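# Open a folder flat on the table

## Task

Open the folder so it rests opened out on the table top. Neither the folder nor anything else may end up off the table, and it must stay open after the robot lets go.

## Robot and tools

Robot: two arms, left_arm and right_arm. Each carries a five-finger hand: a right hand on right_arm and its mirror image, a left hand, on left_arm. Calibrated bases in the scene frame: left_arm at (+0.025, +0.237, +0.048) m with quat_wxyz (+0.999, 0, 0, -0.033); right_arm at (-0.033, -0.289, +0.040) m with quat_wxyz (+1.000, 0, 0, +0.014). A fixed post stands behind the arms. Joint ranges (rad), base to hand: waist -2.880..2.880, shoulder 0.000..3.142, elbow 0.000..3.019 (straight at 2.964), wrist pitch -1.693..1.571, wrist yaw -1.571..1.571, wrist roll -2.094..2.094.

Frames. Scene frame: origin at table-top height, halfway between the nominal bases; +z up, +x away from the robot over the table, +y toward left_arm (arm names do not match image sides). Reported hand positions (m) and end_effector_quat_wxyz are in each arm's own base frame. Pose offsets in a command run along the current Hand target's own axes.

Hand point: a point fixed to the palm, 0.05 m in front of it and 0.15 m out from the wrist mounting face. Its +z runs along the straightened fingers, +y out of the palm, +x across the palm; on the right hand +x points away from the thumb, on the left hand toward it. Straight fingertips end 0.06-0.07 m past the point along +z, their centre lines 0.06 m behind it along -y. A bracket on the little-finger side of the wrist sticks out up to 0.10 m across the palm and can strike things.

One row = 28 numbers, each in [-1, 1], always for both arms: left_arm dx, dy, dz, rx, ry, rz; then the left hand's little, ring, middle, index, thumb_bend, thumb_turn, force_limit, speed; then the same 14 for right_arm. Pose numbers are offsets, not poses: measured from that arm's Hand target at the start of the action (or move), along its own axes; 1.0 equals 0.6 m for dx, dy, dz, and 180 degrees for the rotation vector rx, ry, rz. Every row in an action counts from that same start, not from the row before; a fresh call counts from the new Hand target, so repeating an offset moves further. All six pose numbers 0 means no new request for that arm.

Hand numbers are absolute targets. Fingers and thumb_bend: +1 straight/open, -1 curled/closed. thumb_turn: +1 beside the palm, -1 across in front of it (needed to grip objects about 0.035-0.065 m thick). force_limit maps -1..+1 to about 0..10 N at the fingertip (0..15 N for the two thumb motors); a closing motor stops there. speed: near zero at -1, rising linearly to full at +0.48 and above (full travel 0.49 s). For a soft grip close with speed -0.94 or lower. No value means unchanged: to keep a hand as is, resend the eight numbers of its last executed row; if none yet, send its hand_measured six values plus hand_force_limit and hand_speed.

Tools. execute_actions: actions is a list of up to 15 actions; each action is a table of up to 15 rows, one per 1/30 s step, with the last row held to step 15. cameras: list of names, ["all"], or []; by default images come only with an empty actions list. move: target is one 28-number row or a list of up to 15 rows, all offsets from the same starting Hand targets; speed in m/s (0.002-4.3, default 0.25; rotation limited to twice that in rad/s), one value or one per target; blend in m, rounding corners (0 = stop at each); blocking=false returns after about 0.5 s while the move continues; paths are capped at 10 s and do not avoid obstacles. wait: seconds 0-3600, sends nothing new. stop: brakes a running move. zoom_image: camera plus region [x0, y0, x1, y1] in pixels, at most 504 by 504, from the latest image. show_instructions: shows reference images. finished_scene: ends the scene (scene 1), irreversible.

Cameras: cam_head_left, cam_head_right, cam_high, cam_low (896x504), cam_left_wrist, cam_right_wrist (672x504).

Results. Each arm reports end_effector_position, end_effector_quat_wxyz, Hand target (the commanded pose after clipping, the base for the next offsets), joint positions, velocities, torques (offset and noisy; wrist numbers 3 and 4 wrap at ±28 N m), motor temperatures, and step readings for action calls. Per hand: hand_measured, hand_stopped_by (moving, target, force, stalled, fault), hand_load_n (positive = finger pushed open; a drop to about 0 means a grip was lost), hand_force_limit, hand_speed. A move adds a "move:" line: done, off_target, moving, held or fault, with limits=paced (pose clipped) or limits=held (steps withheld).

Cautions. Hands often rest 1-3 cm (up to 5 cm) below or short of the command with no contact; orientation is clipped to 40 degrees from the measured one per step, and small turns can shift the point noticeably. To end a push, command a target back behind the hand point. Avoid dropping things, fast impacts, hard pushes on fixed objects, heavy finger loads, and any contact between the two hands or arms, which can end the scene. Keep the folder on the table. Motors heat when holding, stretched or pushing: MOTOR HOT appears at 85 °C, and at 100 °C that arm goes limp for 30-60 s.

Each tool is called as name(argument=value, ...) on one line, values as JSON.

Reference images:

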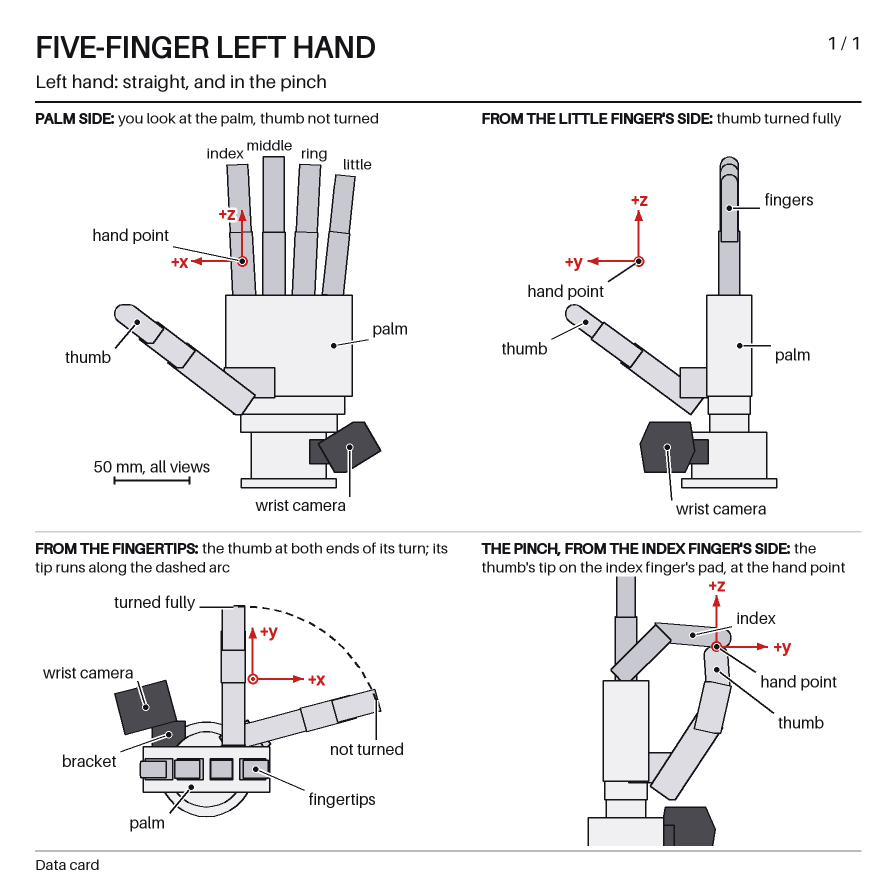

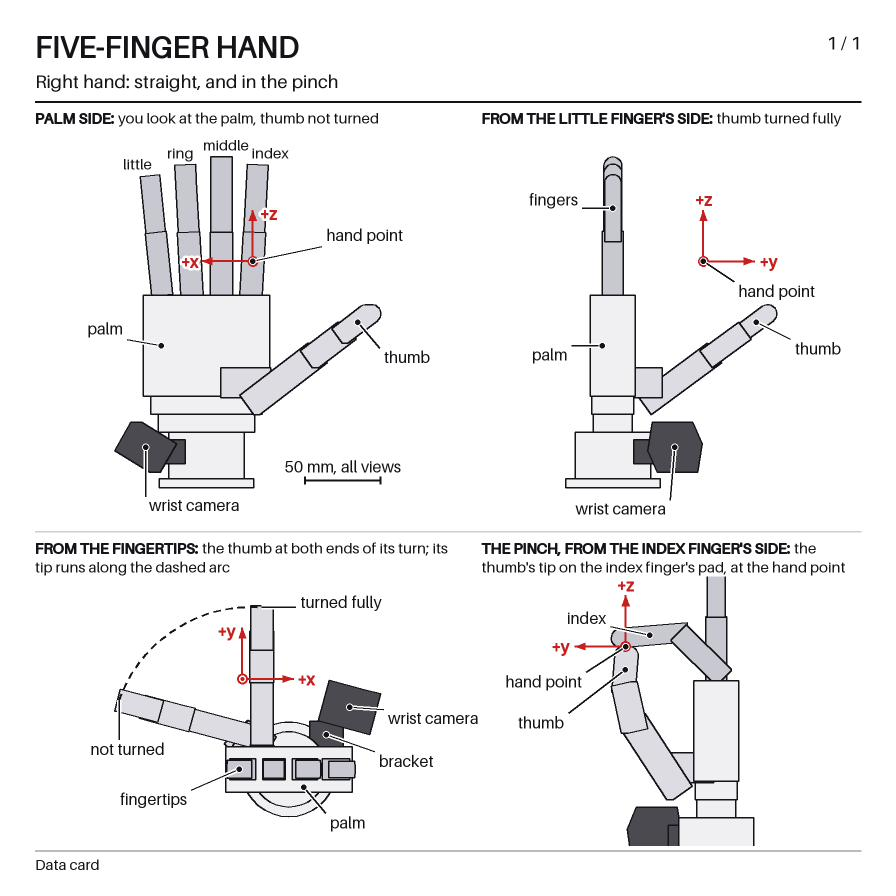

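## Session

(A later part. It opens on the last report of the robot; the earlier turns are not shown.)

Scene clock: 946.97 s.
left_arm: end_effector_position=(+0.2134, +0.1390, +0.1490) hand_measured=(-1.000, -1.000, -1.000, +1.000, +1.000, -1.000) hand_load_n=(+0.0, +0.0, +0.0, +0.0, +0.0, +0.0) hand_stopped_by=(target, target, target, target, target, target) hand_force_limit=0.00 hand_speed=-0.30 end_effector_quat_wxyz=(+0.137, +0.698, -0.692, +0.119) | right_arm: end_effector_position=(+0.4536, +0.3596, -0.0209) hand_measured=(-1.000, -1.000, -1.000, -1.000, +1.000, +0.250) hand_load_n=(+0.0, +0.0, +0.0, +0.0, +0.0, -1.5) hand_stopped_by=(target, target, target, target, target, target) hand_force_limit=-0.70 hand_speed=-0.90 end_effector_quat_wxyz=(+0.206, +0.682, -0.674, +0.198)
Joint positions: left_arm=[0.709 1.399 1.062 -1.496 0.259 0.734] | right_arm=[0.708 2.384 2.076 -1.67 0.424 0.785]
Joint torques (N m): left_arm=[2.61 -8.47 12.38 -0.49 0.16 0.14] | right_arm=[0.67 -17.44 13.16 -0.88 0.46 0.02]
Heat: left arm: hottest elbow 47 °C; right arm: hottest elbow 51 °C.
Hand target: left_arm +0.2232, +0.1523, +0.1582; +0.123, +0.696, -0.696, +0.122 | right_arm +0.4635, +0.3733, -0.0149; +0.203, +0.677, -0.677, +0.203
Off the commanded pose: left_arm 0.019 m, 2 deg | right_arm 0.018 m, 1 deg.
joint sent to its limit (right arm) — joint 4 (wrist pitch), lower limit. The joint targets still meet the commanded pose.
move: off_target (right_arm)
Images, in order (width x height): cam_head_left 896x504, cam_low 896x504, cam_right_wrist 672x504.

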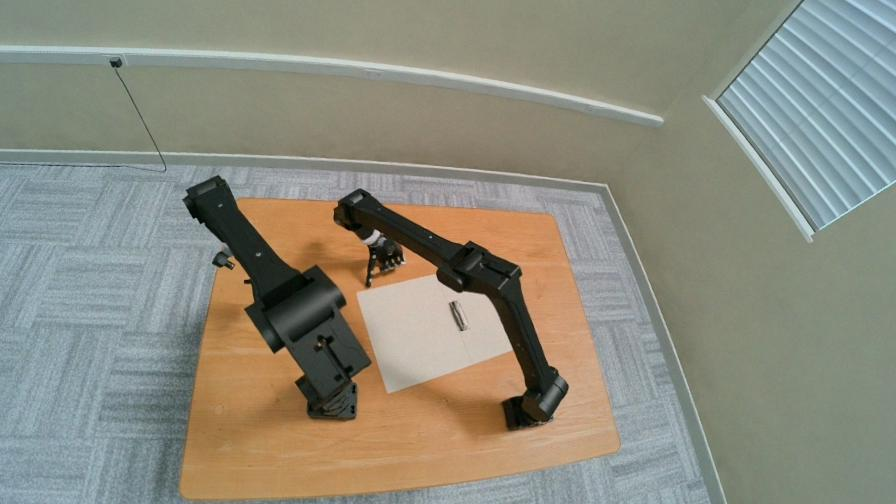

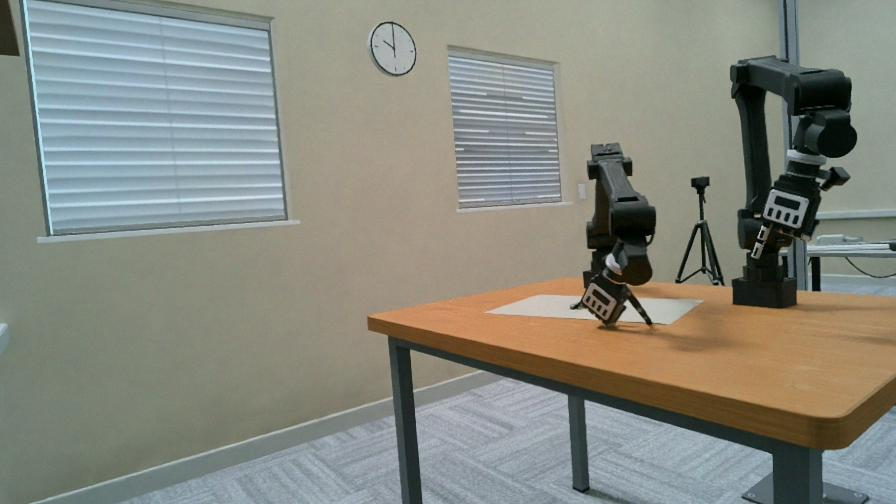

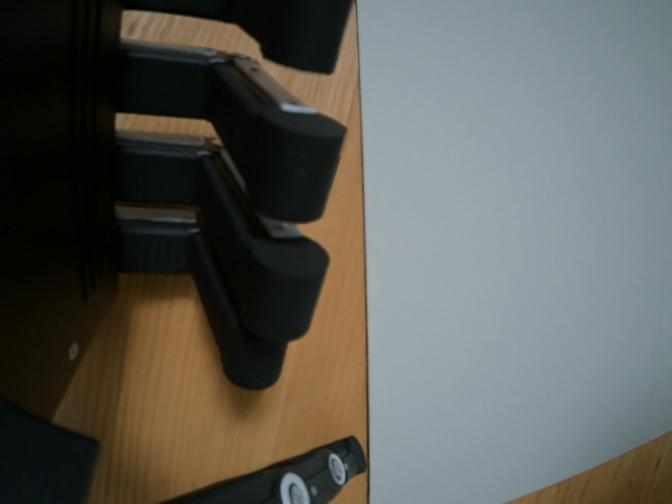

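move(target=[[0,0,0,0,0,0,-1,-1,-1,1,1,-1,0,-0.3,0.091,-0.05,-0.14,0,0,0,-1,-1,-1,-1,1,0.25,-0.7,-0.9]], speed=0.08, cameras=["cam_low","cam_high","cam_head_left","cam_right_wrist","cam_head_right"])

zoom_image(camera="cam_low", region=[480, 250, 720, 340])

zoom_image(camera="cam_high", region=[380, 80, 620, 260])

Scene clock: 953.67 s.
left_arm: end_effector_position=(+0.2134, +0.1390, +0.1490) hand_measured=(-1.000, -1.000, -1.000, +1.000, +1.000, -1.000) hand_load_n=(+0.0, +0.5, +0.0, +0.0, +0.0, -0.5) hand_stopped_by=(target, target, target, target, target, target) hand_force_limit=0.00 hand_speed=-0.30 end_effector_quat_wxyz=(+0.137, +0.698, -0.692, +0.119) | right_arm: end_effector_position=(+0.4773, +0.3670, +0.0558) hand_measured=(-1.000, -1.000, -1.000, -1.000, +1.000, +0.250) hand_load_n=(+0.0, +0.0, +0.0, +0.0, +0.0, +0.0) hand_stopped_by=(target, target, target, target, target, target) hand_force_limit=-0.70 hand_speed=-0.90 end_effector_quat_wxyz=(+0.140, +0.697, -0.674, +0.201)
Joint positions: left_arm=[0.709 1.399 1.062 -1.496 0.259 0.734] | right_arm=[0.696 2.272 2.117 -1.67 0.429 0.718]
Joint torques (N m): left_arm=[2.14 -7.65 12.44 -0.57 0.16 0.16] | right_arm=[-0.5 -19.72 13.94 -0.69 0.52 -0.21]
Heat: left arm: hottest elbow 47 °C; right arm: hottest elbow 51 °C.
Hand target: left_arm +0.2232, +0.1523, +0.1582; +0.123, +0.696, -0.696, +0.122 | right_arm +0.4936, +0.3738, +0.0852; +0.203, +0.677, -0.677, +0.203
Off the commanded pose: left_arm 0.019 m, 2 deg | right_arm 0.034 m, 8 deg.
joint sent to its limit (right arm) — joint 4 (wrist pitch), lower limit. The joint targets are off in orientation, not in position.
move: off_target (right_arm)
Images, in order (width x height): cam_head_left 896x504, cam_head_right 896x504, cam_high 896x504, cam_low 896x504, cam_right_wrist 672x504.

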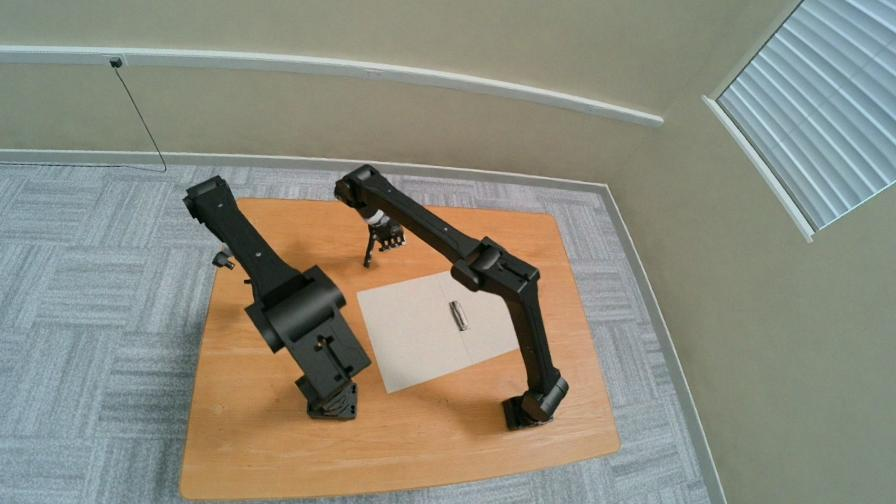

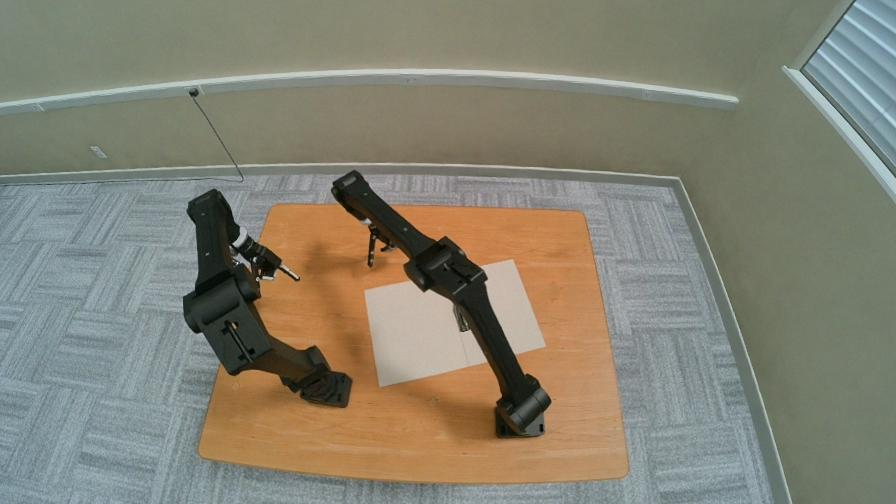

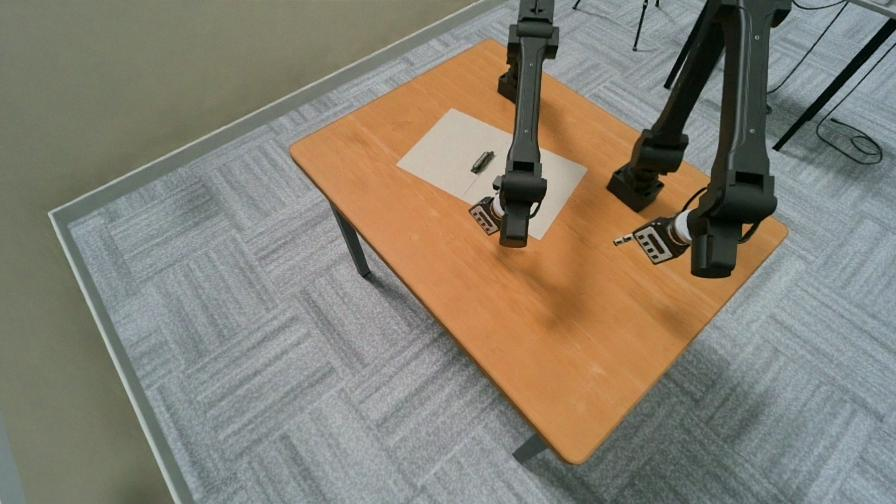

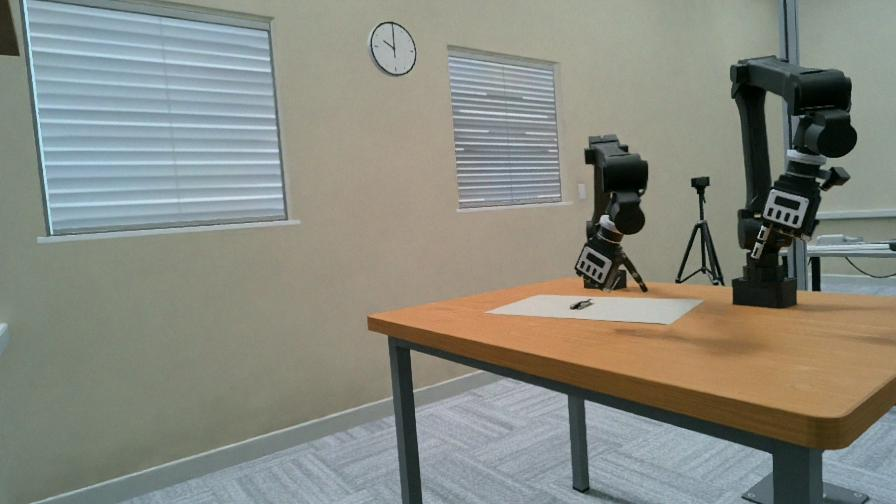

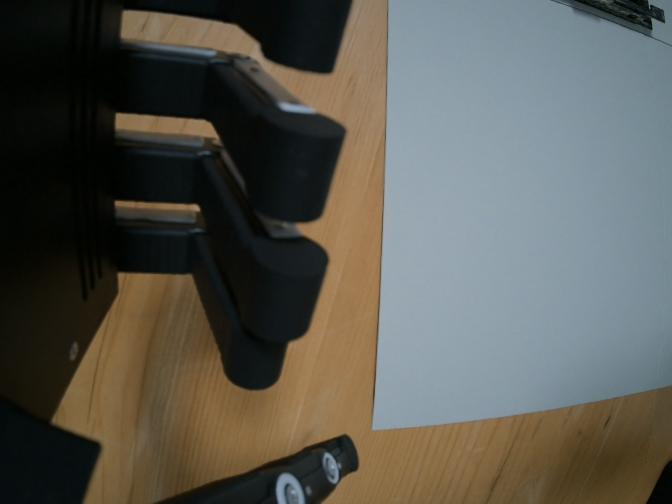

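Scaled by 2.100.

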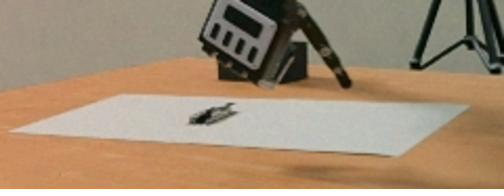

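Scaled by 2.100.

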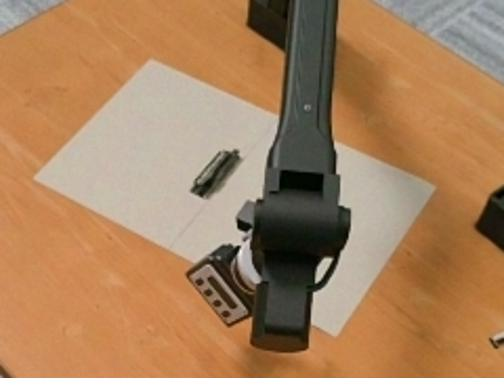

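The folder lies flat and open on the table, and both arms are clear of it.

finished_scene()

The scene is finished: the task was done.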